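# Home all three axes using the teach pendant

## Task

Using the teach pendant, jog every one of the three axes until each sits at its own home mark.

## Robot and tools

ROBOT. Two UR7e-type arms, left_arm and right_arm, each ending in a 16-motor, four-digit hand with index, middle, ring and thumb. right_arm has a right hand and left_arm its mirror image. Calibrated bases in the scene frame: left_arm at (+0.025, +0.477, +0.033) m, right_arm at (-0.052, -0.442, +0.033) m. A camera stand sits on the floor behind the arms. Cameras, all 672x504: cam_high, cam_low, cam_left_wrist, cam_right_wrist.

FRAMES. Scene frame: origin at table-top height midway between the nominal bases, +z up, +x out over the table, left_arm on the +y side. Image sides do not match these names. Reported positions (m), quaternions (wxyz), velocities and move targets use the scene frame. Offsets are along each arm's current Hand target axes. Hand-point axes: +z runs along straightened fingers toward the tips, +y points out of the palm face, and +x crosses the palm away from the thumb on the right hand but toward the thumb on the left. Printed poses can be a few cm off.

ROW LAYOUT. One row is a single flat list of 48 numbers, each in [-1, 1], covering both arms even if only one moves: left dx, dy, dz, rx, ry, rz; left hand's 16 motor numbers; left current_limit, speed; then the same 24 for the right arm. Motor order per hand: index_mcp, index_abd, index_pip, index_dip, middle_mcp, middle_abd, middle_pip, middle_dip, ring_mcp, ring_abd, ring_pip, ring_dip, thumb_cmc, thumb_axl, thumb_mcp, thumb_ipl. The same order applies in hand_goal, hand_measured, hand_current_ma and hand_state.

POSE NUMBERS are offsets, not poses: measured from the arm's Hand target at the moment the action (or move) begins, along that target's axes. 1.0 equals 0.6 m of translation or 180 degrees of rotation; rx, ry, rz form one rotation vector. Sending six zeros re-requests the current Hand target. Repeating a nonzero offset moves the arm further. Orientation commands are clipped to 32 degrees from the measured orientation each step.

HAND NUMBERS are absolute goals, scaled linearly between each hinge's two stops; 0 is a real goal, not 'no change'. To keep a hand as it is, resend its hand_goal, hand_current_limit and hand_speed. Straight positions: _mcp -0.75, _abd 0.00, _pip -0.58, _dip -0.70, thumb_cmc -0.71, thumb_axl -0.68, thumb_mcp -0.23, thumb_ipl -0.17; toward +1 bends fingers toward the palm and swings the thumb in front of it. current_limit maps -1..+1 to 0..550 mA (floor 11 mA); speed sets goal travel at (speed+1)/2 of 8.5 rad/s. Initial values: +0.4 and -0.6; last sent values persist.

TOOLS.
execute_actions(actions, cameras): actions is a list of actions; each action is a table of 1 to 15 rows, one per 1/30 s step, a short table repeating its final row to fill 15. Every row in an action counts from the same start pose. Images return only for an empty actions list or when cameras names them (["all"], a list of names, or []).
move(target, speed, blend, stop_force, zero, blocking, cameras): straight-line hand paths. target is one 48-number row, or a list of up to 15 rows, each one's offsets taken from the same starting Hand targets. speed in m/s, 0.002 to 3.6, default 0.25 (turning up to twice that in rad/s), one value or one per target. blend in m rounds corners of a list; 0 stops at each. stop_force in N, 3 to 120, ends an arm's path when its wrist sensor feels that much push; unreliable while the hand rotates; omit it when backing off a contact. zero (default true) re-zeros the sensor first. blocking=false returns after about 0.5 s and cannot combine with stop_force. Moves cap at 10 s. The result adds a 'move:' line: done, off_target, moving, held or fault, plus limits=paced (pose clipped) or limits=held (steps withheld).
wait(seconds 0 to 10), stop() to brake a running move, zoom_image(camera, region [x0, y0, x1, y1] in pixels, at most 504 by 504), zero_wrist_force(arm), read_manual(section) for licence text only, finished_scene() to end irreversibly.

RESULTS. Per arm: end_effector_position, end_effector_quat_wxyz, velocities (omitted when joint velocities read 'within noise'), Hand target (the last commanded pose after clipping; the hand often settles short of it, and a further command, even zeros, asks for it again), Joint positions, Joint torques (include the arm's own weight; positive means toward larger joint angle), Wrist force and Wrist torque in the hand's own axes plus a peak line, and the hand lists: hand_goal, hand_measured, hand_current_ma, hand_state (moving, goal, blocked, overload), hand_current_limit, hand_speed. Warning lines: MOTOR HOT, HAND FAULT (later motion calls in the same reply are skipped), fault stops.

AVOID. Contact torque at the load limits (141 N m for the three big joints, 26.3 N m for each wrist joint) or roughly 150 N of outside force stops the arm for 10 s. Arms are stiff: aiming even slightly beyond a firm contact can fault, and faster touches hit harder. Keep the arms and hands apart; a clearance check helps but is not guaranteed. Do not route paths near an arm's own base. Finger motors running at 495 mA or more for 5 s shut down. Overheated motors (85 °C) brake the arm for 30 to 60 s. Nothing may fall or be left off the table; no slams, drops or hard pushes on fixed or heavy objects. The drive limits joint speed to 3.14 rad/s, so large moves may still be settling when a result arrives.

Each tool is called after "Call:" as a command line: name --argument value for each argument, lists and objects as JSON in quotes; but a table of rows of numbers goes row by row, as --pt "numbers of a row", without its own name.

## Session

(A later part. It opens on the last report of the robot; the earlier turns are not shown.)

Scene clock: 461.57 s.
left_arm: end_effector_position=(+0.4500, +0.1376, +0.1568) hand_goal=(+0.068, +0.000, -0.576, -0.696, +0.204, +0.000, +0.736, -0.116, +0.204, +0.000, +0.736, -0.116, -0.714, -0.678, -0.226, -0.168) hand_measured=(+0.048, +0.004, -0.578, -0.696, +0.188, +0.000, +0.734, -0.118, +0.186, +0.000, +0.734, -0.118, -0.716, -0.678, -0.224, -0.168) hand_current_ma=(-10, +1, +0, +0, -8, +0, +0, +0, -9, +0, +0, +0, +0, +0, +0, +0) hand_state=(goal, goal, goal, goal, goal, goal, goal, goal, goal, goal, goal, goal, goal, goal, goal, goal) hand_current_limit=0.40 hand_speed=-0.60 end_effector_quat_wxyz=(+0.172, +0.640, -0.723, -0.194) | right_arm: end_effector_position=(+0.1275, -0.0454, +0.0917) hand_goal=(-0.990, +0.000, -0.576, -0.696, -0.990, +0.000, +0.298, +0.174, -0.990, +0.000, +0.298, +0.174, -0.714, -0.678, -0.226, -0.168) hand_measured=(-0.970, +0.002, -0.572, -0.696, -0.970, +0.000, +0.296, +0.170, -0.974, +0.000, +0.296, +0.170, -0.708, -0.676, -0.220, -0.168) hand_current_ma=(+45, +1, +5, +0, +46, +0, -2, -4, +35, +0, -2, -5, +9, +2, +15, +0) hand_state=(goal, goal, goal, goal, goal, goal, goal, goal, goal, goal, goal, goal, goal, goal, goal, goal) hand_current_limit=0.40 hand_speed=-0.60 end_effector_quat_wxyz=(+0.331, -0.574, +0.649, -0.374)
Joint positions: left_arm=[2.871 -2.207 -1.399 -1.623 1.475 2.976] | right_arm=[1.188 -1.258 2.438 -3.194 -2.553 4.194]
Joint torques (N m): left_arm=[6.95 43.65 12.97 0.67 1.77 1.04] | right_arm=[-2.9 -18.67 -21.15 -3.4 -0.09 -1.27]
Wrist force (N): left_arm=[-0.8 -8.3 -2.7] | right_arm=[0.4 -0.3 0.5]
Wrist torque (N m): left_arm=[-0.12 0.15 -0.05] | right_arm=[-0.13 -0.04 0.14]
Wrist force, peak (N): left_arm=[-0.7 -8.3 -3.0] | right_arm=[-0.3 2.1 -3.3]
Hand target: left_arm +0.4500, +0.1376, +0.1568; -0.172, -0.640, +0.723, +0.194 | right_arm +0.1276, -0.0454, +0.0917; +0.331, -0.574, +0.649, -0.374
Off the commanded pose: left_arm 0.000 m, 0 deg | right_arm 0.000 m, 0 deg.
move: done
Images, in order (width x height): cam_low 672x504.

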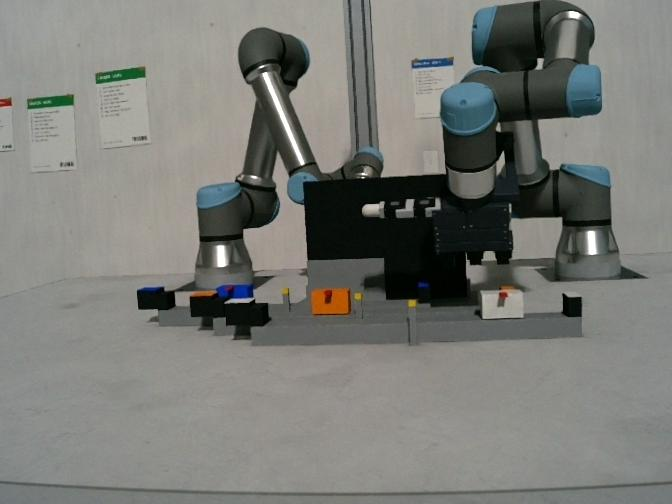

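Call:
move --target '[0,0,0,0,0,0,0.068,0,-0.576,-0.696,0.205,0,0.737,-0.116,0.205,0,0.737,-0.116,-0.714,-0.678,-0.226,-0.168,0.4,-0.6,0.0752,0.0003,0.001,0,0,0,-0.99,0,-0.576,-0.696,-0.99,0,0.299,0.174,-0.99,0,0.299,0.174,-0.714,-0.678,-0.226,-0.168,0.4,-0.6]' --speed 0.08 --cameras '["cam_right_wrist"]'

Call:
move --target '[0,0,0,0,0,0,0.068,0,-0.576,-0.696,0.205,0,0.737,-0.116,0.205,0,0.737,-0.116,-0.714,-0.678,-0.226,-0.168,0.4,-0.6,0,-0.0375,0.065,0,0,0,-0.99,0,-0.576,-0.696,-0.99,0,0.299,0.174,-0.99,0,0.299,0.174,-0.714,-0.678,-0.226,-0.168,0.4,-0.6]' --speed 0.01 --stop_force 3 --cameras '["cam_low", "cam_right_wrist"]'

Call:
zoom_image --camera "cam_low" --region '[390, 270, 590, 350]'

Scene clock: 471.83 s.
left_arm: end_effector_position=(+0.4500, +0.1376, +0.1568) hand_goal=(+0.068, +0.000, -0.576, -0.696, +0.204, +0.000, +0.736, -0.116, +0.204, +0.000, +0.736, -0.116, -0.714, -0.678, -0.226, -0.168) hand_measured=(+0.048, +0.004, -0.578, -0.696, +0.188, +0.000, +0.734, -0.118, +0.186, +0.000, +0.734, -0.118, -0.716, -0.678, -0.224, -0.168) hand_current_ma=(-10, +1, +0, +0, -8, +0, +0, +0, -9, +0, +0, +0, +0, +0, +0, +0) hand_state=(goal, goal, goal, goal, goal, goal, goal, goal, goal, goal, goal, goal, goal, goal, goal, goal) hand_current_limit=0.40 hand_speed=-0.60 end_effector_quat_wxyz=(+0.172, +0.640, -0.723, -0.194) | right_arm: end_effector_position=(+0.1225, -0.0903, +0.0912) hand_goal=(-0.990, +0.000, -0.576, -0.696, -0.990, +0.000, +0.298, +0.174, -0.990, +0.000, +0.298, +0.174, -0.714, -0.678, -0.226, -0.168) hand_measured=(-0.970, +0.002, -0.572, -0.696, -0.970, +0.000, +0.296, +0.170, -0.974, +0.000, +0.296, +0.170, -0.708, -0.676, -0.220, -0.168) hand_current_ma=(+45, +1, +5, +0, +46, +0, -2, -4, +35, +0, -2, -5, +9, +2, +15, +0) hand_state=(goal, goal, goal, goal, goal, goal, goal, goal, goal, goal, goal, goal, goal, goal, goal, goal) hand_current_limit=0.40 hand_speed=-0.60 end_effector_quat_wxyz=(+0.331, -0.574, +0.649, -0.374)
Joint positions: left_arm=[2.871 -2.207 -1.399 -1.623 1.475 2.976] | right_arm=[1.149 -1.301 2.558 -3.322 -2.535 4.132]
Joint torques (N m): left_arm=[5.84 47.9 12.3 2.07 1.56 0.71] | right_arm=[7.84 -15.04 -14.92 -1.45 -2.88 2.37]
Wrist force (N): left_arm=[-0.5 -8.2 -3.1] | right_arm=[-0.2 -0.1 0.5]
Wrist torque (N m): left_arm=[-0.13 0.14 -0.03] | right_arm=[-0.08 0.05 0.01]
Wrist force, peak (N): left_arm=[-0.6 -8.5 -2.8] | right_arm=[1.0 0.1 0.5]
Hand target: left_arm +0.4500, +0.1376, +0.1568; -0.172, -0.640, +0.723, +0.194 | right_arm +0.1225, -0.0902, +0.0912; +0.331, -0.574, +0.649, -0.374
Off the commanded pose: left_arm 0.000 m, 0 deg | right_arm 0.000 m, 0 deg.
move: done
camera_calibration:
cam_right_wrist: T_world_to_cam=[[-0.223557, 0.801134, -0.555163, 0.186051], [-0.351945, 0.464802, 0.812462, -0.0415392], [0.908932, 0.377018, 0.178045, 0.0285288], [0, 0, 0, 1]] pos_world=[0.00104275, -0.1405, 0.131958]
Images, in order (width x height): cam_right_wrist 672x504.

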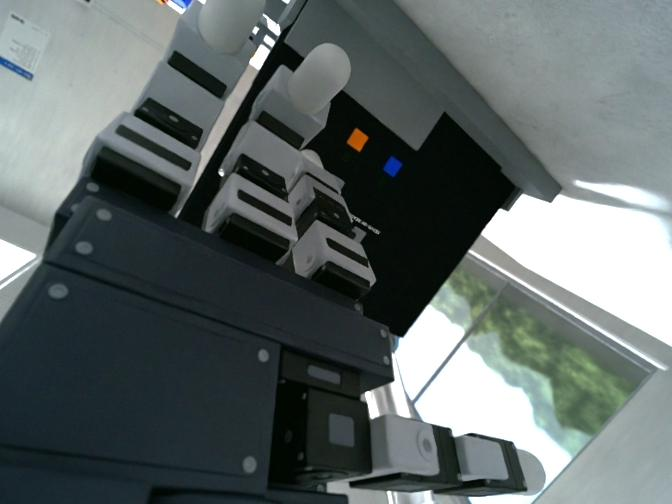

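Scene clock: 475.93 s.
left_arm: end_effector_position=(+0.4500, +0.1376, +0.1568) hand_goal=(+0.068, +0.000, -0.576, -0.696, +0.204, +0.000, +0.736, -0.116, +0.204, +0.000, +0.736, -0.116, -0.714, -0.678, -0.226, -0.168) hand_measured=(+0.048, +0.004, -0.578, -0.696, +0.188, +0.000, +0.734, -0.118, +0.186, +0.000, +0.734, -0.118, -0.716, -0.678, -0.224, -0.168) hand_current_ma=(-10, +1, +0, +0, -8, +0, +0, +0, -9, +0, +0, +0, +0, +0, +0, +0) hand_state=(goal, goal, goal, goal, goal, goal, goal, goal, goal, goal, goal, goal, goal, goal, goal, goal) hand_current_limit=0.40 hand_speed=-0.60 end_effector_quat_wxyz=(+0.172, +0.640, -0.723, -0.194) | right_arm: end_effector_position=(+0.1518, -0.0938, +0.0912) hand_goal=(-0.990, +0.000, -0.576, -0.696, -0.990, +0.000, +0.298, +0.174, -0.990, +0.000, +0.298, +0.174, -0.714, -0.678, -0.226, -0.168) hand_measured=(-0.970, +0.002, -0.572, -0.696, -0.970, +0.000, +0.296, +0.170, -0.974, +0.000, +0.296, +0.170, -0.708, -0.676, -0.220, -0.168) hand_current_ma=(+45, +1, +5, +0, +46, +0, -2, -4, +35, +0, -2, -5, +9, +2, +15, +0) hand_state=(goal, goal, goal, goal, goal, goal, goal, goal, goal, goal, goal, goal, goal, goal, goal, goal) hand_current_limit=0.40 hand_speed=-0.60 end_effector_quat_wxyz=(+0.331, -0.574, +0.649, -0.374)
Joint positions: left_arm=[2.871 -2.207 -1.399 -1.623 1.475 2.976] | right_arm=[1.063 -1.261 2.55 -3.456 -2.491 4.007]
Joint torques (N m): left_arm=[5.69 53.96 12.94 2.12 1.56 0.29] | right_arm=[6.52 -32.64 3.09 -2.46 -2.8 0.78]
Wrist force (N): left_arm=[-0.9 -7.8 -2.9] | right_arm=[0.0 1.1 -2.8]
Wrist torque (N m): left_arm=[-0.09 0.19 -0.07] | right_arm=[0.20 -0.02 0.03]
Wrist force, peak (N): left_arm=[-0.9 -8.6 -2.7] | right_arm=[0.6 0.1 -4.1]
Hand target: left_arm +0.4500, +0.1376, +0.1568; -0.172, -0.640, +0.723, +0.194 | right_arm +0.1518, -0.0938, +0.0912; +0.331, -0.574, +0.649, -0.374 (not the last commanded pose)
Off the commanded pose: left_arm 0.000 m, 0 deg | right_arm 0.016 m, 0 deg.
move: contact (right_arm)
camera_calibration:
cam_right_wrist: T_world_to_cam=[[-0.223559, 0.801101, -0.555211, 0.195329], [-0.351989, 0.464832, 0.812425, -0.029544], [0.908914, 0.377053, 0.178061, 0.00332872], [0, 0, 0, 1]] pos_world=[0.0302427, -0.144, 0.131858]
Images, in order (width x height): cam_low 672x504, cam_right_wrist 672x504.

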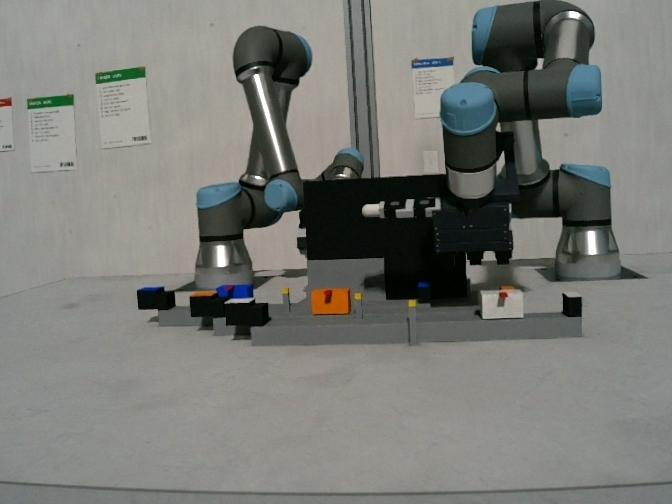

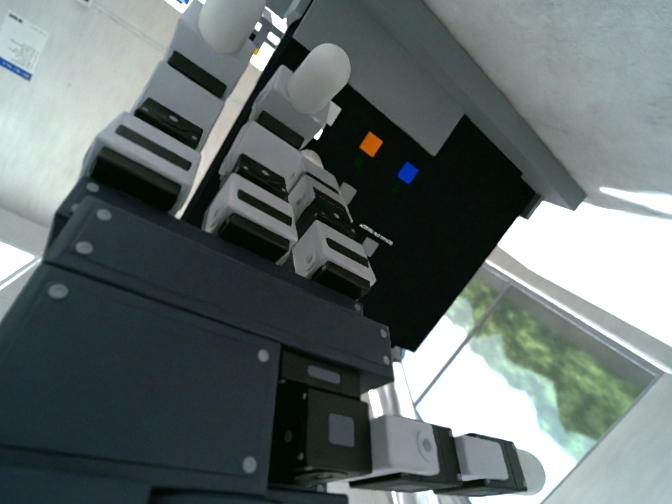

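Scaled by 2.520 from the camera's 672x504 image, which has a finer 960x720 frame.

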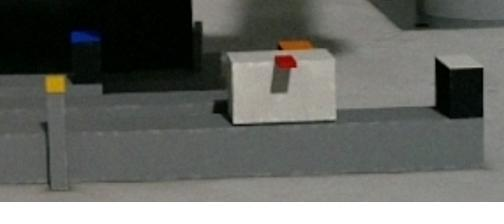

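Call:
move --target '[0,0,0,0,0,0,0.068,0,-0.576,-0.696,0.205,0,0.737,-0.116,0.205,0,0.737,-0.116,-0.714,-0.678,-0.226,-0.168,0.4,-0.6,0,-0.00125,0.00217,0,0,0,-0.99,0,-0.576,-0.696,-0.99,0,0.299,0.174,-0.99,0,0.299,0.174,-0.714,-0.678,-0.226,-0.168,0.4,-0.6]' --speed 0.02 --cameras '["cam_low"]'

Call:
wait --seconds 1 --cameras '["cam_low"]'

Call:
move --target '[0,0,0,0,0,0,0.068,0,-0.576,-0.696,0.205,0,0.737,-0.116,0.205,0,0.737,-0.116,-0.714,-0.678,-0.226,-0.168,0.4,-0.6,0,0.0025,-0.00433,0,0,0,-0.99,0,-0.576,-0.696,-0.99,0,0.299,0.174,-0.99,0,0.299,0.174,-0.714,-0.678,-0.226,-0.168,0.4,-0.6]' --speed 0.05 --cameras '["cam_low", "cam_right_wrist"]'

Call:
zoom_image --camera "cam_low" --region '[390, 270, 590, 350]'

Scene clock: 480.90 s.
left_arm: end_effector_position=(+0.4500, +0.1376, +0.1568) hand_goal=(+0.068, +0.000, -0.576, -0.696, +0.204, +0.000, +0.736, -0.116, +0.204, +0.000, +0.736, -0.116, -0.714, -0.678, -0.226, -0.168) hand_measured=(+0.048, +0.004, -0.578, -0.696, +0.188, +0.000, +0.734, -0.118, +0.186, +0.000, +0.734, -0.118, -0.716, -0.678, -0.224, -0.168) hand_current_ma=(-10, +1, +0, +0, -8, +0, +0, +0, -9, +0, +0, +0, +0, +0, +0, +0) hand_state=(goal, goal, goal, goal, goal, goal, goal, goal, goal, goal, goal, goal, goal, goal, goal, goal) hand_current_limit=0.40 hand_speed=-0.60 end_effector_quat_wxyz=(+0.172, +0.640, -0.723, -0.194) | right_arm: end_effector_position=(+0.1533, -0.0940, +0.0911) hand_goal=(-0.990, +0.000, -0.576, -0.696, -0.990, +0.000, +0.298, +0.174, -0.990, +0.000, +0.298, +0.174, -0.714, -0.678, -0.226, -0.168) hand_measured=(-0.970, +0.002, -0.572, -0.696, -0.970, +0.000, +0.296, +0.170, -0.974, +0.000, +0.296, +0.170, -0.708, -0.676, -0.220, -0.168) hand_current_ma=(+45, +1, +5, +0, +46, +0, -2, -4, +35, +0, -2, -5, +9, +2, +15, +0) hand_state=(goal, goal, goal, goal, goal, goal, goal, goal, goal, goal, goal, goal, goal, goal, goal, goal) hand_current_limit=0.40 hand_speed=-0.60 end_effector_quat_wxyz=(+0.331, -0.574, +0.649, -0.374)
Joint positions: left_arm=[2.871 -2.207 -1.399 -1.623 1.475 2.976] | right_arm=[1.059 -1.259 2.549 -3.462 -2.488 4.001]
Joint torques (N m): left_arm=[5.09 55.56 13.8 2.07 1.63 -0.25] | right_arm=[-10 -15.97 -20.48 -3.29 -1.63 -1.06]
Wrist force (N): left_arm=[-0.9 -8.2 -3.4] | right_arm=[0.3 4.6 -13.7]
Wrist torque (N m): left_arm=[-0.12 0.18 -0.06] | right_arm=[1.17 -0.23 0.08]
Wrist force, peak (N): left_arm=[-0.8 -8.5 -3.0] | right_arm=[0.1 3.8 -14.1]
Hand target: left_arm +0.4500, +0.1376, +0.1568; -0.172, -0.640, +0.723, +0.194 | right_arm +0.1533, -0.0940, +0.0912; +0.331, -0.574, +0.649, -0.374
Off the commanded pose: left_arm 0.000 m, 0 deg | right_arm 0.000 m, 0 deg.
move: done
Images, in order (width x height): cam_low 672x504.

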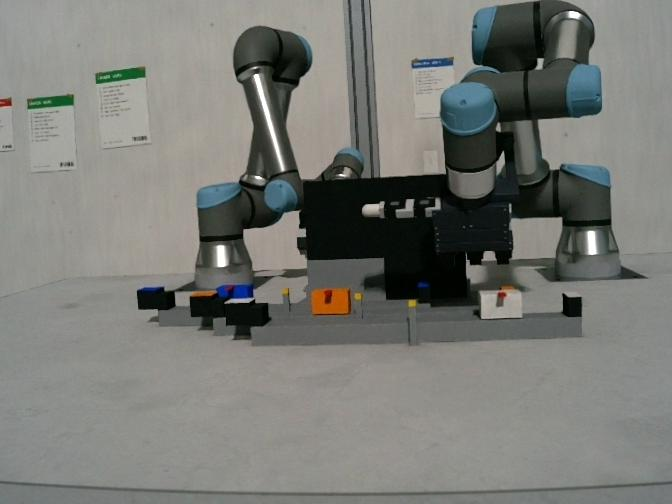

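Scene clock: 481.90 s.
left_arm: end_effector_position=(+0.4500, +0.1376, +0.1568) hand_goal=(+0.068, +0.000, -0.576, -0.696, +0.204, +0.000, +0.736, -0.116, +0.204, +0.000, +0.736, -0.116, -0.714, -0.678, -0.226, -0.168) hand_measured=(+0.048, +0.004, -0.578, -0.696, +0.188, +0.000, +0.734, -0.118, +0.186, +0.000, +0.734, -0.118, -0.716, -0.678, -0.224, -0.168) hand_current_ma=(-10, +1, +0, +0, -8, +0, +0, +0, -9, +0, +0, +0, +0, +0, +0, +0) hand_state=(goal, goal, goal, goal, goal, goal, goal, goal, goal, goal, goal, goal, goal, goal, goal, goal) hand_current_limit=0.40 hand_speed=-0.60 end_effector_quat_wxyz=(+0.172, +0.640, -0.723, -0.194) | right_arm: end_effector_position=(+0.1533, -0.0940, +0.0911) hand_goal=(-0.990, +0.000, -0.576, -0.696, -0.990, +0.000, +0.298, +0.174, -0.990, +0.000, +0.298, +0.174, -0.714, -0.678, -0.226, -0.168) hand_measured=(-0.970, +0.002, -0.572, -0.696, -0.970, +0.000, +0.296, +0.170, -0.974, +0.000, +0.296, +0.170, -0.708, -0.676, -0.220, -0.168) hand_current_ma=(+45, +2, +5, +0, +46, +0, -2, -4, +35, +0, -2, -5, +9, +2, +15, +0) hand_state=(goal, goal, goal, goal, goal, goal, goal, goal, goal, goal, goal, goal, goal, goal, goal, goal) hand_current_limit=0.40 hand_speed=-0.60 end_effector_quat_wxyz=(+0.331, -0.574, +0.649, -0.374)
Joint positions: left_arm=[2.871 -2.207 -1.399 -1.623 1.475 2.976] | right_arm=[1.059 -1.259 2.549 -3.462 -2.488 4.001]
Joint torques (N m): left_arm=[4.85 55.35 12.92 1.87 1.55 -0.43] | right_arm=[-3.76 -19.54 -20.15 -0.42 -3.5 2.79]
Wrist force (N): left_arm=[-0.6 -7.9 -2.9] | right_arm=[0.2 4.8 -14.0]
Wrist torque (N m): left_arm=[-0.09 0.14 -0.05] | right_arm=[1.19 -0.23 0.07]
Wrist force, peak (N): left_arm=[-0.9 -8.4 -2.8] | right_arm=[0.4 3.7 -14.4]
Hand target: left_arm +0.4500, +0.1376, +0.1568; -0.172, -0.640, +0.723, +0.194 | right_arm +0.1533, -0.0940, +0.0912; +0.331, -0.574, +0.649, -0.374
Off the commanded pose: left_arm 0.000 m, 0 deg | right_arm 0.000 m, 0 deg.
wait: 1.00 s; at rest by 0.17 s
Images, in order (width x height): cam_low 672x504.

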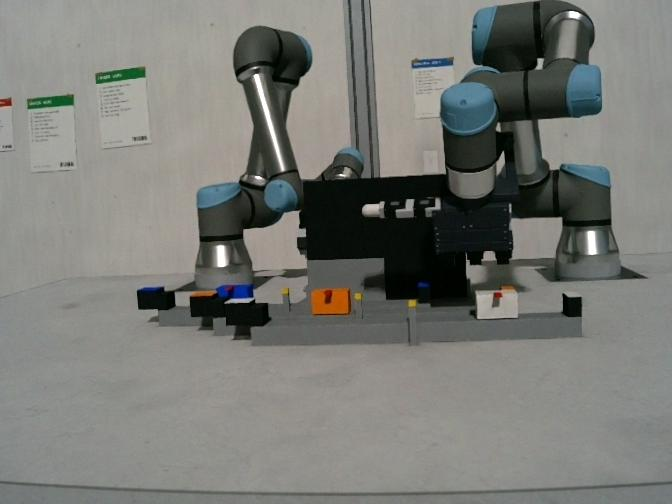

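Scene clock: 482.60 s.
left_arm: end_effector_position=(+0.4500, +0.1376, +0.1568) hand_goal=(+0.068, +0.000, -0.576, -0.696, +0.204, +0.000, +0.736, -0.116, +0.204, +0.000, +0.736, -0.116, -0.714, -0.678, -0.226, -0.168) hand_measured=(+0.048, +0.004, -0.578, -0.696, +0.188, +0.000, +0.734, -0.118, +0.186, +0.000, +0.734, -0.118, -0.716, -0.678, -0.224, -0.168) hand_current_ma=(-10, +1, +0, +0, -8, +0, +0, +0, -9, +0, +0, +0, +0, +0, +0, +0) hand_state=(goal, goal, goal, goal, goal, goal, goal, goal, goal, goal, goal, goal, goal, goal, goal, goal) hand_current_limit=0.40 hand_speed=-0.60 end_effector_quat_wxyz=(+0.172, +0.640, -0.723, -0.194) | right_arm: end_effector_position=(+0.1503, -0.0936, +0.0912) hand_goal=(-0.990, +0.000, -0.576, -0.696, -0.990, +0.000, +0.298, +0.174, -0.990, +0.000, +0.298, +0.174, -0.714, -0.678, -0.226, -0.168) hand_measured=(-0.970, +0.002, -0.572, -0.696, -0.970, +0.000, +0.296, +0.170, -0.974, +0.000, +0.296, +0.170, -0.708, -0.676, -0.220, -0.168) hand_current_ma=(+45, +2, +5, +0, +46, +0, -2, -4, +35, +0, -2, -5, +9, +2, +15, +0) hand_state=(goal, goal, goal, goal, goal, goal, goal, goal, goal, goal, goal, goal, goal, goal, goal, goal) hand_current_limit=0.40 hand_speed=-0.60 end_effector_quat_wxyz=(+0.331, -0.574, +0.649, -0.374)
Joint positions: left_arm=[2.871 -2.207 -1.399 -1.623 1.475 2.976] | right_arm=[1.068 -1.263 2.551 -3.45 -2.493 4.013]
Joint torques (N m): left_arm=[5.21 55.46 13.05 1.91 1.47 -0.56] | right_arm=[-2.87 -28.15 0.65 -2.96 -1.5 -0.19]
Wrist force (N): left_arm=[-0.8 -7.9 -3.3] | right_arm=[0.0 -0.3 0.2]
Wrist torque (N m): left_arm=[-0.11 0.18 -0.07] | right_arm=[-0.08 0.05 0.04]
Wrist force, peak (N): left_arm=[-0.8 -8.2 -3.1] | right_arm=[-0.1 5.3 -13.8]
Hand target: left_arm +0.4500, +0.1376, +0.1568; -0.172, -0.640, +0.723, +0.194 | right_arm +0.1503, -0.0936, +0.0912; +0.331, -0.574, +0.649, -0.374
Off the commanded pose: left_arm 0.000 m, 0 deg | right_arm 0.000 m, 0 deg.
move: done
camera_calibration:
cam_right_wrist: T_world_to_cam=[[-0.223559, 0.801101, -0.555211, 0.194833], [-0.351989, 0.464832, 0.812425, -0.030165], [0.908914, 0.377053, 0.178061, 0.00461668], [0, 0, 0, 1]] pos_world=[0.0287427, -0.1438, 0.131858]
Images, in order (width x height): cam_low 672x504, cam_right_wrist 672x504.

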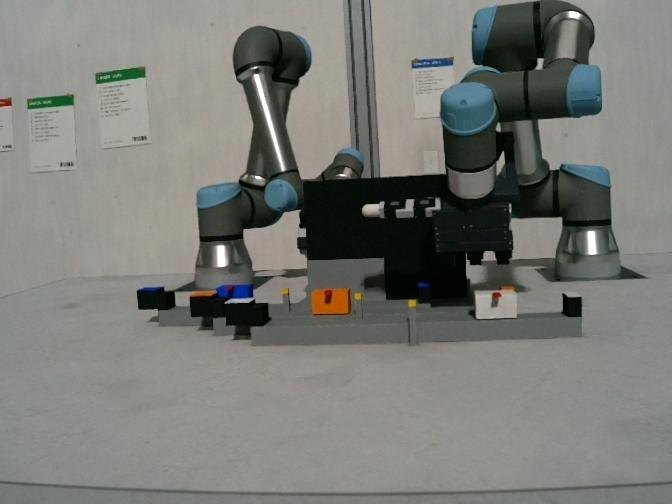

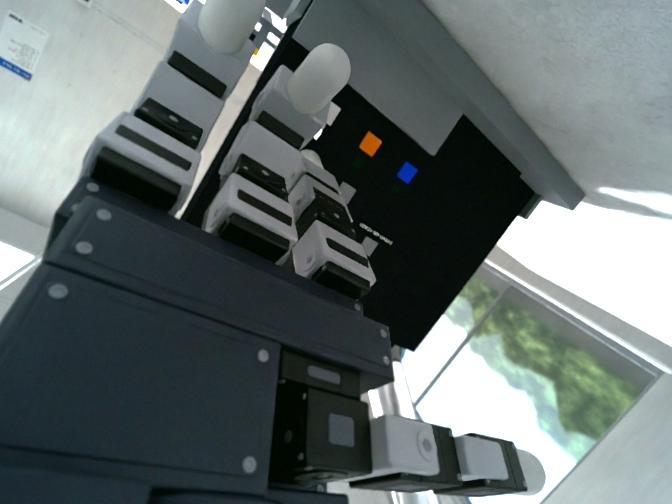

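Scaled by 2.520 from the camera's 672x504 image, which has a finer 960x720 frame.

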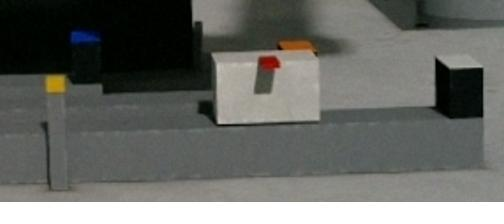

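Call:
move --target '[0,0,0,0,0,0,0.068,0,-0.576,-0.696,0.205,0,0.737,-0.116,0.205,0,0.737,-0.116,-0.714,-0.678,-0.226,-0.168,0.4,-0.6,0,-0.00208,0.00361,0,0,0,-0.99,0,-0.576,-0.696,-0.99,0,0.299,0.174,-0.99,0,0.299,0.174,-0.714,-0.678,-0.226,-0.168,0.4,-0.6]' --speed 0.02 --cameras '[]'

Call:
wait --seconds 10 --cameras '[]'

Call:
wait --seconds 4 --cameras '["cam_low"]'

Call:
move --target '[0,0,0,0,0,0,0.068,0,-0.576,-0.696,0.205,0,0.737,-0.116,0.205,0,0.737,-0.116,-0.714,-0.678,-0.226,-0.168,0.4,-0.6,0,0.00208,-0.00361,0,0,0,-0.99,0,-0.576,-0.696,-0.99,0,0.299,0.174,-0.99,0,0.299,0.174,-0.714,-0.678,-0.226,-0.168,0.4,-0.6]' --speed 0.05 --cameras '["cam_low", "cam_left_wrist"]'

Call:
zoom_image --camera "cam_low" --region '[390, 270, 590, 350]'

Scene clock: 492.93 s.
left_arm: end_effector_position=(+0.4500, +0.1376, +0.1568) hand_goal=(+0.068, +0.000, -0.576, -0.696, +0.204, +0.000, +0.736, -0.116, +0.204, +0.000, +0.736, -0.116, -0.714, -0.678, -0.226, -0.168) hand_measured=(+0.048, +0.004, -0.578, -0.696, +0.188, +0.000, +0.734, -0.118, +0.186, +0.000, +0.734, -0.118, -0.716, -0.678, -0.224, -0.168) hand_current_ma=(-10, +1, +0, +0, -8, +0, +0, +0, -9, +0, +0, +0, +0, +0, +0, +0) hand_state=(goal, goal, goal, goal, goal, goal, goal, goal, goal, goal, goal, goal, goal, goal, goal, goal) hand_current_limit=0.40 hand_speed=-0.60 end_effector_quat_wxyz=(+0.172, +0.640, -0.723, -0.194) | right_arm: end_effector_position=(+0.1528, -0.0939, +0.0911) hand_goal=(-0.990, +0.000, -0.576, -0.696, -0.990, +0.000, +0.298, +0.174, -0.990, +0.000, +0.298, +0.174, -0.714, -0.678, -0.226, -0.168) hand_measured=(-0.970, +0.002, -0.572, -0.696, -0.970, +0.000, +0.296, +0.170, -0.974, +0.000, +0.296, +0.170, -0.708, -0.676, -0.220, -0.168) hand_current_ma=(+45, +2, +5, +0, +46, +0, -2, -4, +35, +0, -2, -5, +9, +2, +15, +0) hand_state=(goal, goal, goal, goal, goal, goal, goal, goal, goal, goal, goal, goal, goal, goal, goal, goal) hand_current_limit=0.40 hand_speed=-0.60 end_effector_quat_wxyz=(+0.331, -0.574, +0.649, -0.374)
Joint positions: left_arm=[2.871 -2.207 -1.399 -1.623 1.475 2.976] | right_arm=[1.06 -1.26 2.55 -3.46 -2.489 4.003]
Joint torques (N m): left_arm=[4.47 55.08 13.6 1.95 1.45 -0.83] | right_arm=[-0.79 -18.9 -18.53 -3.03 -1.22 -0.68]
Wrist force (N): left_arm=[-0.9 -8.0 -2.9] | right_arm=[0.1 1.9 -4.9]
Wrist torque (N m): left_arm=[-0.09 0.17 -0.07] | right_arm=[0.35 -0.05 0.11]
Wrist force, peak (N): left_arm=[-0.9 -8.4 -3.1] | right_arm=[0.1 2.4 -5.1]
Hand target: left_arm +0.4500, +0.1376, +0.1568; -0.172, -0.640, +0.723, +0.194 | right_arm +0.1528, -0.0939, +0.0911; +0.331, -0.574, +0.649, -0.374
Off the commanded pose: left_arm 0.000 m, 0 deg | right_arm 0.000 m, 0 deg.
move: done
No camera images: "cameras" was empty.

Scene clock: 502.93 s.
left_arm: end_effector_position=(+0.4500, +0.1376, +0.1568) hand_goal=(+0.068, +0.000, -0.576, -0.696, +0.204, +0.000, +0.736, -0.116, +0.204, +0.000, +0.736, -0.116, -0.714, -0.678, -0.226, -0.168) hand_measured=(+0.048, +0.004, -0.578, -0.696, +0.188, +0.000, +0.734, -0.118, +0.186, +0.000, +0.734, -0.118, -0.716, -0.678, -0.224, -0.168) hand_current_ma=(-10, +1, +0, +0, -8, +0, +0, +0, -9, +0, +0, +0, +0, +0, +0, +0) hand_state=(goal, goal, goal, goal, goal, goal, goal, goal, goal, goal, goal, goal, goal, goal, goal, goal) hand_current_limit=0.40 hand_speed=-0.60 end_effector_quat_wxyz=(+0.172, +0.640, -0.723, -0.194) | right_arm: end_effector_position=(+0.1528, -0.0939, +0.0911) hand_goal=(-0.990, +0.000, -0.576, -0.696, -0.990, +0.000, +0.298, +0.174, -0.990, +0.000, +0.298, +0.174, -0.714, -0.678, -0.226, -0.168) hand_measured=(-0.970, +0.002, -0.572, -0.696, -0.970, +0.000, +0.296, +0.170, -0.974, +0.000, +0.296, +0.170, -0.708, -0.676, -0.220, -0.168) hand_current_ma=(+45, +2, +5, +0, +46, +0, -2, -4, +35, +0, -2, -5, +9, +2, +15, +0) hand_state=(goal, goal, goal, goal, goal, goal, goal, goal, goal, goal, goal, goal, goal, goal, goal, goal) hand_current_limit=0.40 hand_speed=-0.60 end_effector_quat_wxyz=(+0.331, -0.574, +0.649, -0.374)
Joint positions: left_arm=[2.871 -2.207 -1.399 -1.623 1.475 2.976] | right_arm=[1.06 -1.26 2.55 -3.46 -2.489 4.003]
Joint torques (N m): left_arm=[3.83 55.43 12.73 1.55 1.53 -1] | right_arm=[4.6 -32.38 -0.69 -0.93 -2.96 2.45]
Wrist force (N): left_arm=[-0.5 -7.7 -3.5] | right_arm=[0.6 1.1 -5.2]
Wrist torque (N m): left_arm=[-0.13 0.16 -0.05] | right_arm=[0.35 -0.08 0.12]
Wrist force, peak (N): left_arm=[-0.8 -8.4 -2.9] | right_arm=[0.3 2.6 -5.3]
Hand target: left_arm +0.4500, +0.1376, +0.1568; -0.172, -0.640, +0.723, +0.194 | right_arm +0.1528, -0.0939, +0.0911; +0.331, -0.574, +0.649, -0.374
Off the commanded pose: left_arm 0.000 m, 0 deg | right_arm 0.000 m, 0 deg.
wait: 10.00 s; at rest by 0.17 s
No camera images: "cameras" was empty.

Scene clock: 506.93 s.
left_arm: end_effector_position=(+0.4500, +0.1376, +0.1568) hand_goal=(+0.068, +0.000, -0.576, -0.696, +0.204, +0.000, +0.736, -0.116, +0.204, +0.000, +0.736, -0.116, -0.714, -0.678, -0.226, -0.168) hand_measured=(+0.048, +0.004, -0.578, -0.696, +0.188, +0.000, +0.734, -0.118, +0.186, +0.000, +0.734, -0.118, -0.716, -0.678, -0.224, -0.168) hand_current_ma=(-10, +1, +0, +0, -8, +0, +0, +0, -9, +0, +0, +0, +0, +0, +0, +0) hand_state=(goal, goal, goal, goal, goal, goal, goal, goal, goal, goal, goal, goal, goal, goal, goal, goal) hand_current_limit=0.40 hand_speed=-0.60 end_effector_quat_wxyz=(+0.172, +0.640, -0.723, -0.194) | right_arm: end_effector_position=(+0.1528, -0.0939, +0.0911) hand_goal=(-0.990, +0.000, -0.576, -0.696, -0.990, +0.000, +0.298, +0.174, -0.990, +0.000, +0.298, +0.174, -0.714, -0.678, -0.226, -0.168) hand_measured=(-0.970, +0.002, -0.572, -0.696, -0.970, +0.000, +0.296, +0.170, -0.974, +0.000, +0.296, +0.170, -0.708, -0.676, -0.220, -0.168) hand_current_ma=(+45, +2, +5, +0, +46, +0, -2, -4, +35, +0, -2, -5, +9, +2, +15, +0) hand_state=(goal, goal, goal, goal, goal, goal, goal, goal, goal, goal, goal, goal, goal, goal, goal, goal) hand_current_limit=0.40 hand_speed=-0.60 end_effector_quat_wxyz=(+0.331, -0.574, +0.649, -0.374)
Joint positions: left_arm=[2.871 -2.207 -1.399 -1.623 1.475 2.976] | right_arm=[1.06 -1.26 2.55 -3.46 -2.489 4.003]
Joint torques (N m): left_arm=[3.56 55.11 13.41 1.37 1.47 -0.82] | right_arm=[3.16 -31.94 -0.84 -1.03 -2.95 2.29]
Wrist force (N): left_arm=[-0.4 -7.4 -4.0] | right_arm=[0.6 1.0 -5.5]
Wrist torque (N m): left_arm=[-0.08 0.16 -0.06] | right_arm=[0.39 -0.06 0.12]
Wrist force, peak (N): left_arm=[-0.9 -8.5 -2.6] | right_arm=[0.4 1.5 -5.7]
Hand target: left_arm +0.4500, +0.1376, +0.1568; -0.172, -0.640, +0.723, +0.194 | right_arm +0.1528, -0.0939, +0.0911; +0.331, -0.574, +0.649, -0.374
Off the commanded pose: left_arm 0.000 m, 0 deg | right_arm 0.000 m, 0 deg.
wait: 4.00 s; at rest by 0.17 s
Images, in order (width x height): cam_low 672x504.

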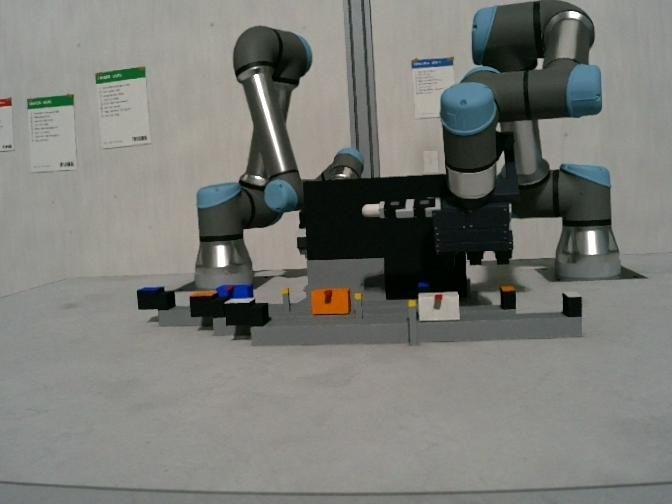

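Scene clock: 507.63 s.
left_arm: end_effector_position=(+0.4500, +0.1376, +0.1568) hand_goal=(+0.068, +0.000, -0.576, -0.696, +0.204, +0.000, +0.736, -0.116, +0.204, +0.000, +0.736, -0.116, -0.714, -0.678, -0.226, -0.168) hand_measured=(+0.048, +0.004, -0.578, -0.696, +0.188, +0.000, +0.734, -0.118, +0.186, +0.000, +0.734, -0.118, -0.716, -0.678, -0.224, -0.168) hand_current_ma=(-10, +1, +0, +0, -8, +0, +0, +0, -9, +0, +0, +0, +0, +0, +0, +0) hand_state=(goal, goal, goal, goal, goal, goal, goal, goal, goal, goal, goal, goal, goal, goal, goal, goal) hand_current_limit=0.40 hand_speed=-0.60 end_effector_quat_wxyz=(+0.172, +0.640, -0.723, -0.194) | right_arm: end_effector_position=(+0.1503, -0.0936, +0.0912) hand_goal=(-0.990, +0.000, -0.576, -0.696, -0.990, +0.000, +0.298, +0.174, -0.990, +0.000, +0.298, +0.174, -0.714, -0.678, -0.226, -0.168) hand_measured=(-0.970, +0.002, -0.572, -0.696, -0.970, +0.000, +0.296, +0.170, -0.974, +0.000, +0.296, +0.170, -0.708, -0.676, -0.220, -0.168) hand_current_ma=(+45, +2, +5, +0, +46, +0, -2, -4, +35, +0, -2, -5, +9, +2, +15, +0) hand_state=(goal, goal, goal, goal, goal, goal, goal, goal, goal, goal, goal, goal, goal, goal, goal, goal) hand_current_limit=0.40 hand_speed=-0.60 end_effector_quat_wxyz=(+0.331, -0.574, +0.649, -0.374)
Joint positions: left_arm=[2.871 -2.207 -1.399 -1.623 1.475 2.976] | right_arm=[1.068 -1.263 2.551 -3.45 -2.493 4.013]
Joint torques (N m): left_arm=[2.61 54.94 13.33 1.35 1.33 -1.02] | right_arm=[-0.95 -29.16 0.75 -2.62 -1.82 0.28]
Wrist force (N): left_arm=[-0.9 -8.1 -2.4] | right_arm=[0.2 0.0 0.0]
Wrist torque (N m): left_arm=[-0.09 0.17 -0.07] | right_arm=[-0.03 0.01 0.06]
Wrist force, peak (N): left_arm=[-0.9 -8.5 -2.3] | right_arm=[0.4 1.3 -5.5]
Hand target: left_arm +0.4500, +0.1376, +0.1568; -0.172, -0.640, +0.723, +0.194 | right_arm +0.1503, -0.0936, +0.0912; +0.331, -0.574, +0.649, -0.374
Off the commanded pose: left_arm 0.000 m, 0 deg | right_arm 0.000 m, 0 deg.
move: done
camera_calibration:
cam_left_wrist: T_world_to_cam=[[0.665327, 0.672121, -0.32495, -0.370827], [0.742837, -0.552643, 0.377862, -0.36564], [0.0743876, -0.492787, -0.866965, 0.289644], [0, 0, 0, 1]] pos_world=[0.496787, 0.189905, 0.268772]
Images, in order (width x height): cam_low 672x504, cam_left_wrist 672x504.

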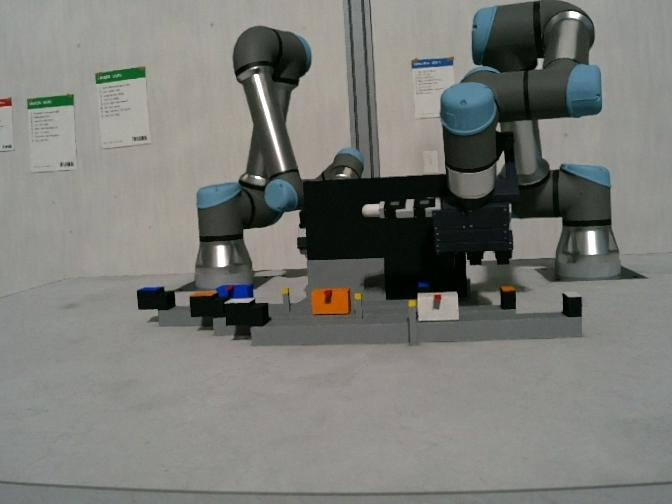

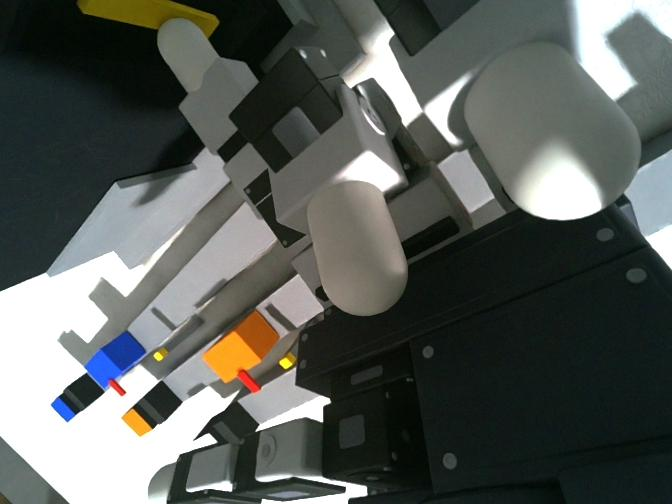

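Scaled by 2.520 from the camera's 672x504 image, which has a finer 960x720 frame.

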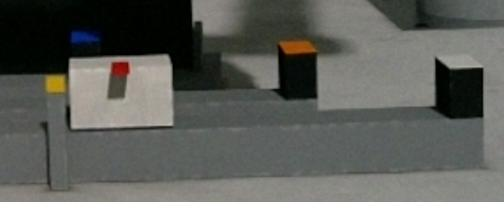

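Call:
zoom_image --camera "cam_low" --region '[400, 280, 470, 330]'

Call:
zoom_image --camera "cam_low" --region '[270, 280, 370, 330]'

Scaled by 7.200 from the camera's 672x504 image, which has a finer 960x720 frame.

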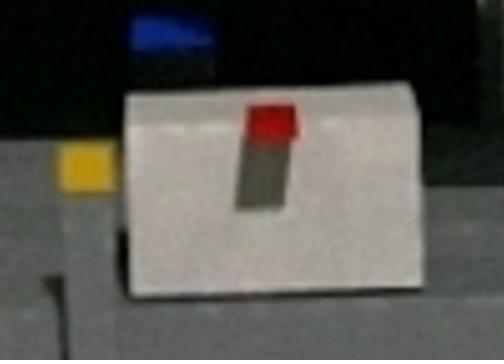

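Scaled by 5.040 from the camera's 672x504 image, which has a finer 960x720 frame.

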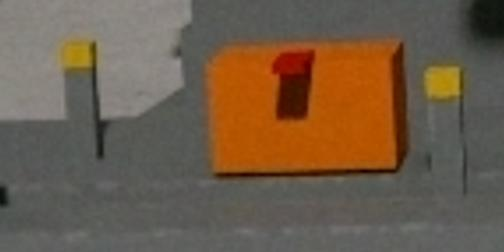

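Call:
move --target '[0,0,0,0,0,0,0.068,0,-0.576,-0.696,0.205,0,0.737,-0.116,0.205,0,0.737,-0.116,-0.714,-0.678,-0.226,-0.168,0.4,-0.6,0,-0.00208,0.00361,0,0,0,-0.99,0,-0.576,-0.696,-0.99,0,0.299,0.174,-0.99,0,0.299,0.174,-0.714,-0.678,-0.226,-0.168,0.4,-0.6]' --speed 0.02 --cameras '[]'

Call:
wait --seconds 5.85 --cameras '[]'

Call:
move --target '[0,0,0,0,0,0,0.068,0,-0.576,-0.696,0.205,0,0.737,-0.116,0.205,0,0.737,-0.116,-0.714,-0.678,-0.226,-0.168,0.4,-0.6,0,0.00208,-0.00361,0,0,0,-0.99,0,-0.576,-0.696,-0.99,0,0.299,0.174,-0.99,0,0.299,0.174,-0.714,-0.678,-0.226,-0.168,0.4,-0.6]' --speed 0.05 --cameras '["cam_low", "cam_high"]'

Call:
zoom_image --camera "cam_low" --region '[390, 280, 460, 330]'

Call:
zoom_image --camera "cam_high" --region '[270, 200, 410, 400]'

Scene clock: 518.10 s.
left_arm: end_effector_position=(+0.4500, +0.1376, +0.1568) hand_goal=(+0.068, +0.000, -0.576, -0.696, +0.204, +0.000, +0.736, -0.116, +0.204, +0.000, +0.736, -0.116, -0.714, -0.678, -0.226, -0.168) hand_measured=(+0.048, +0.004, -0.578, -0.696, +0.188, +0.000, +0.734, -0.118, +0.186, +0.000, +0.734, -0.118, -0.716, -0.678, -0.224, -0.168) hand_current_ma=(-10, +1, +0, +0, -8, +0, +0, +0, -9, +0, +0, +0, +0, +0, +0, +0) hand_state=(goal, goal, goal, goal, goal, goal, goal, goal, goal, goal, goal, goal, goal, goal, goal, goal) hand_current_limit=0.40 hand_speed=-0.60 end_effector_quat_wxyz=(+0.172, +0.640, -0.723, -0.194) | right_arm: end_effector_position=(+0.1528, -0.0939, +0.0911) hand_goal=(-0.990, +0.000, -0.576, -0.696, -0.990, +0.000, +0.298, +0.174, -0.990, +0.000, +0.298, +0.174, -0.714, -0.678, -0.226, -0.168) hand_measured=(-0.970, +0.002, -0.572, -0.696, -0.970, +0.000, +0.296, +0.170, -0.974, +0.000, +0.296, +0.170, -0.708, -0.676, -0.220, -0.168) hand_current_ma=(+45, +2, +5, +0, +46, +0, -2, -4, +35, +0, -2, -5, +9, +2, +15, +0) hand_state=(goal, goal, goal, goal, goal, goal, goal, goal, goal, goal, goal, goal, goal, goal, goal, goal) hand_current_limit=0.40 hand_speed=-0.60 end_effector_quat_wxyz=(+0.331, -0.574, +0.649, -0.374)
Joint positions: left_arm=[2.871 -2.207 -1.399 -1.623 1.475 2.976] | right_arm=[1.06 -1.26 2.55 -3.46 -2.489 4.003]
Joint torques (N m): left_arm=[2.02 55.72 13.71 1.39 1.52 -0.88] | right_arm=[-0.79 -20.26 -18.76 -2.92 -1.11 -0.52]
Wrist force (N): left_arm=[-0.5 -7.6 -4.1] | right_arm=[0.2 0.8 -5.6]
Wrist torque (N m): left_arm=[-0.09 0.16 -0.06] | right_arm=[0.39 -0.03 0.09]
Wrist force, peak (N): left_arm=[-0.9 -8.5 -2.4] | right_arm=[0.2 0.8 -5.6]
Hand target: left_arm +0.4500, +0.1376, +0.1568; -0.172, -0.640, +0.723, +0.194 | right_arm +0.1528, -0.0939, +0.0911; +0.331, -0.574, +0.649, -0.374
Off the commanded pose: left_arm 0.000 m, 0 deg | right_arm 0.000 m, 0 deg.
move: done
No camera images: "cameras" was empty.

Scene clock: 523.97 s.
left_arm: end_effector_position=(+0.4500, +0.1376, +0.1568) hand_goal=(+0.068, +0.000, -0.576, -0.696, +0.204, +0.000, +0.736, -0.116, +0.204, +0.000, +0.736, -0.116, -0.714, -0.678, -0.226, -0.168) hand_measured=(+0.048, +0.004, -0.578, -0.696, +0.188, +0.000, +0.734, -0.118, +0.186, +0.000, +0.734, -0.118, -0.716, -0.678, -0.224, -0.168) hand_current_ma=(-10, +1, +0, +0, -8, +0, +0, +0, -9, +0, +0, +0, +0, +0, +0, +0) hand_state=(goal, goal, goal, goal, goal, goal, goal, goal, goal, goal, goal, goal, goal, goal, goal, goal) hand_current_limit=0.40 hand_speed=-0.60 end_effector_quat_wxyz=(+0.172, +0.640, -0.723, -0.194) | right_arm: end_effector_position=(+0.1528, -0.0939, +0.0911) hand_goal=(-0.990, +0.000, -0.576, -0.696, -0.990, +0.000, +0.298, +0.174, -0.990, +0.000, +0.298, +0.174, -0.714, -0.678, -0.226, -0.168) hand_measured=(-0.970, +0.002, -0.572, -0.696, -0.970, +0.000, +0.296, +0.170, -0.974, +0.000, +0.296, +0.170, -0.708, -0.676, -0.220, -0.168) hand_current_ma=(+45, +2, +5, +0, +46, +0, -2, -4, +35, +0, -2, -5, +9, +2, +15, +0) hand_state=(goal, goal, goal, goal, goal, goal, goal, goal, goal, goal, goal, goal, goal, goal, goal, goal) hand_current_limit=0.40 hand_speed=-0.60 end_effector_quat_wxyz=(+0.331, -0.574, +0.649, -0.374)
Joint positions: left_arm=[2.871 -2.207 -1.399 -1.623 1.475 2.976] | right_arm=[1.06 -1.26 2.55 -3.46 -2.489 4.003]
Joint torques (N m): left_arm=[1.3 55.98 13.27 1.14 1.36 -0.98] | right_arm=[3.61 -32.76 -0.01 -0.52 -2.83 2.49]
Wrist force (N): left_arm=[-0.6 -7.8 -3.4] | right_arm=[0.2 1.5 -4.9]
Wrist torque (N m): left_arm=[-0.11 0.15 -0.05] | right_arm=[0.37 -0.08 0.09]
Wrist force, peak (N): left_arm=[-0.8 -8.6 -2.5] | right_arm=[0.2 0.8 -5.9]
Hand target: left_arm +0.4500, +0.1376, +0.1568; -0.172, -0.640, +0.723, +0.194 | right_arm +0.1528, -0.0939, +0.0911; +0.331, -0.574, +0.649, -0.374
Off the commanded pose: left_arm 0.000 m, 0 deg | right_arm 0.000 m, 0 deg.
wait: 5.87 s; at rest by 0.17 s
No camera images: "cameras" was empty.

Scene clock: 524.67 s.
left_arm: end_effector_position=(+0.4500, +0.1376, +0.1568) hand_goal=(+0.068, +0.000, -0.576, -0.696, +0.204, +0.000, +0.736, -0.116, +0.204, +0.000, +0.736, -0.116, -0.714, -0.678, -0.226, -0.168) hand_measured=(+0.048, +0.004, -0.578, -0.696, +0.188, +0.000, +0.734, -0.118, +0.186, +0.000, +0.734, -0.118, -0.716, -0.678, -0.224, -0.168) hand_current_ma=(-10, +1, +0, +0, -8, +0, +0, +0, -9, +0, +0, +0, +0, +0, +0, +0) hand_state=(goal, goal, goal, goal, goal, goal, goal, goal, goal, goal, goal, goal, goal, goal, goal, goal) hand_current_limit=0.40 hand_speed=-0.60 end_effector_quat_wxyz=(+0.172, +0.640, -0.723, -0.194) | right_arm: end_effector_position=(+0.1503, -0.0936, +0.0912) hand_goal=(-0.990, +0.000, -0.576, -0.696, -0.990, +0.000, +0.298, +0.174, -0.990, +0.000, +0.298, +0.174, -0.714, -0.678, -0.226, -0.168) hand_measured=(-0.970, +0.002, -0.572, -0.696, -0.970, +0.000, +0.296, +0.170, -0.974, +0.000, +0.296, +0.170, -0.708, -0.676, -0.220, -0.168) hand_current_ma=(+45, +2, +5, +0, +46, +0, -2, -4, +35, +0, -2, -5, +9, +2, +15, +0) hand_state=(goal, goal, goal, goal, goal, goal, goal, goal, goal, goal, goal, goal, goal, goal, goal, goal) hand_current_limit=0.40 hand_speed=-0.60 end_effector_quat_wxyz=(+0.331, -0.574, +0.649, -0.374)
Joint positions: left_arm=[2.871 -2.207 -1.399 -1.623 1.475 2.976] | right_arm=[1.068 -1.263 2.551 -3.45 -2.493 4.013]
Joint torques (N m): left_arm=[1.16 55.21 12.91 1.09 1.37 -0.99] | right_arm=[-2.01 -28.35 0.27 -2.72 -1.62 0.42]
Wrist force (N): left_arm=[-0.4 -7.7 -3.3] | right_arm=[0.0 -0.4 0.3]
Wrist torque (N m): left_arm=[-0.11 0.13 -0.04] | right_arm=[-0.11 0.03 0.04]
Wrist force, peak (N): left_arm=[-0.7 -8.5 -2.6] | right_arm=[0.2 0.8 -5.7]
Hand target: left_arm +0.4500, +0.1376, +0.1568; -0.172, -0.640, +0.723, +0.194 | right_arm +0.1503, -0.0936, +0.0912; +0.331, -0.574, +0.649, -0.374
Off the commanded pose: left_arm 0.000 m, 0 deg | right_arm 0.000 m, 0 deg.
move: done
Images, in order (width x height): cam_high 672x504, cam_low 672x504.

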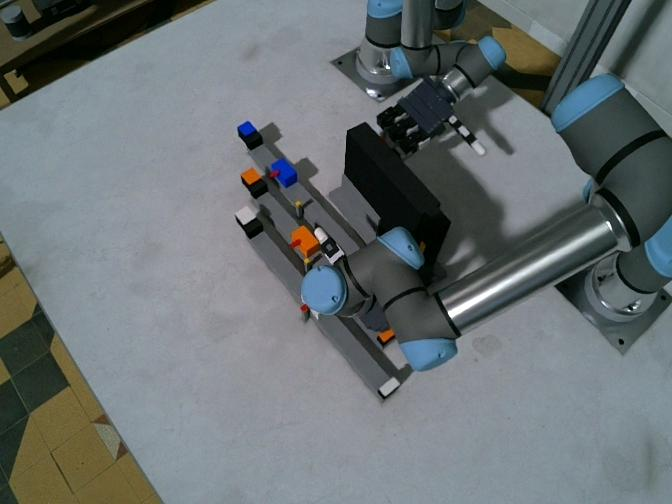

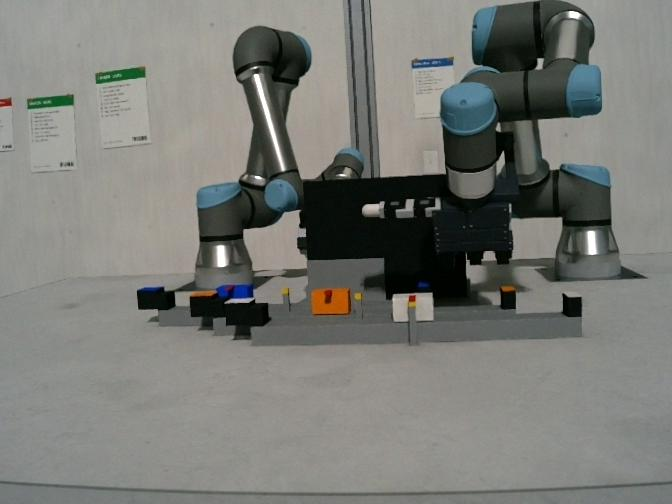

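Scaled by 7.200 from the camera's 672x504 image, which has a finer 960x720 frame.

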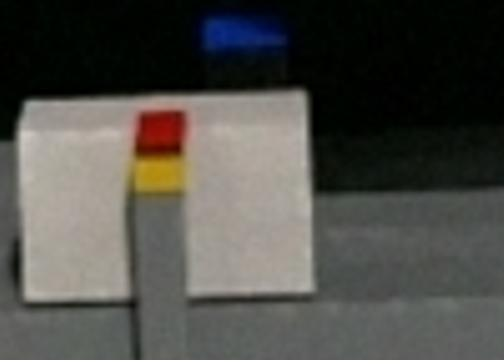

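Scaled by 2.520 from the camera's 672x504 image, which has a finer 960x720 frame.

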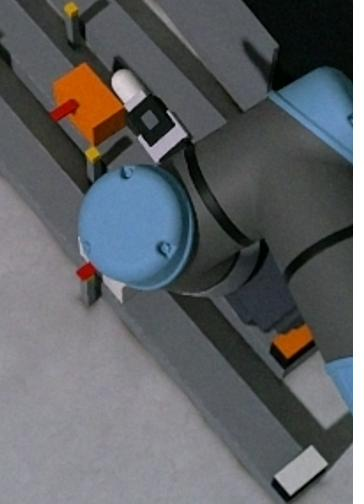

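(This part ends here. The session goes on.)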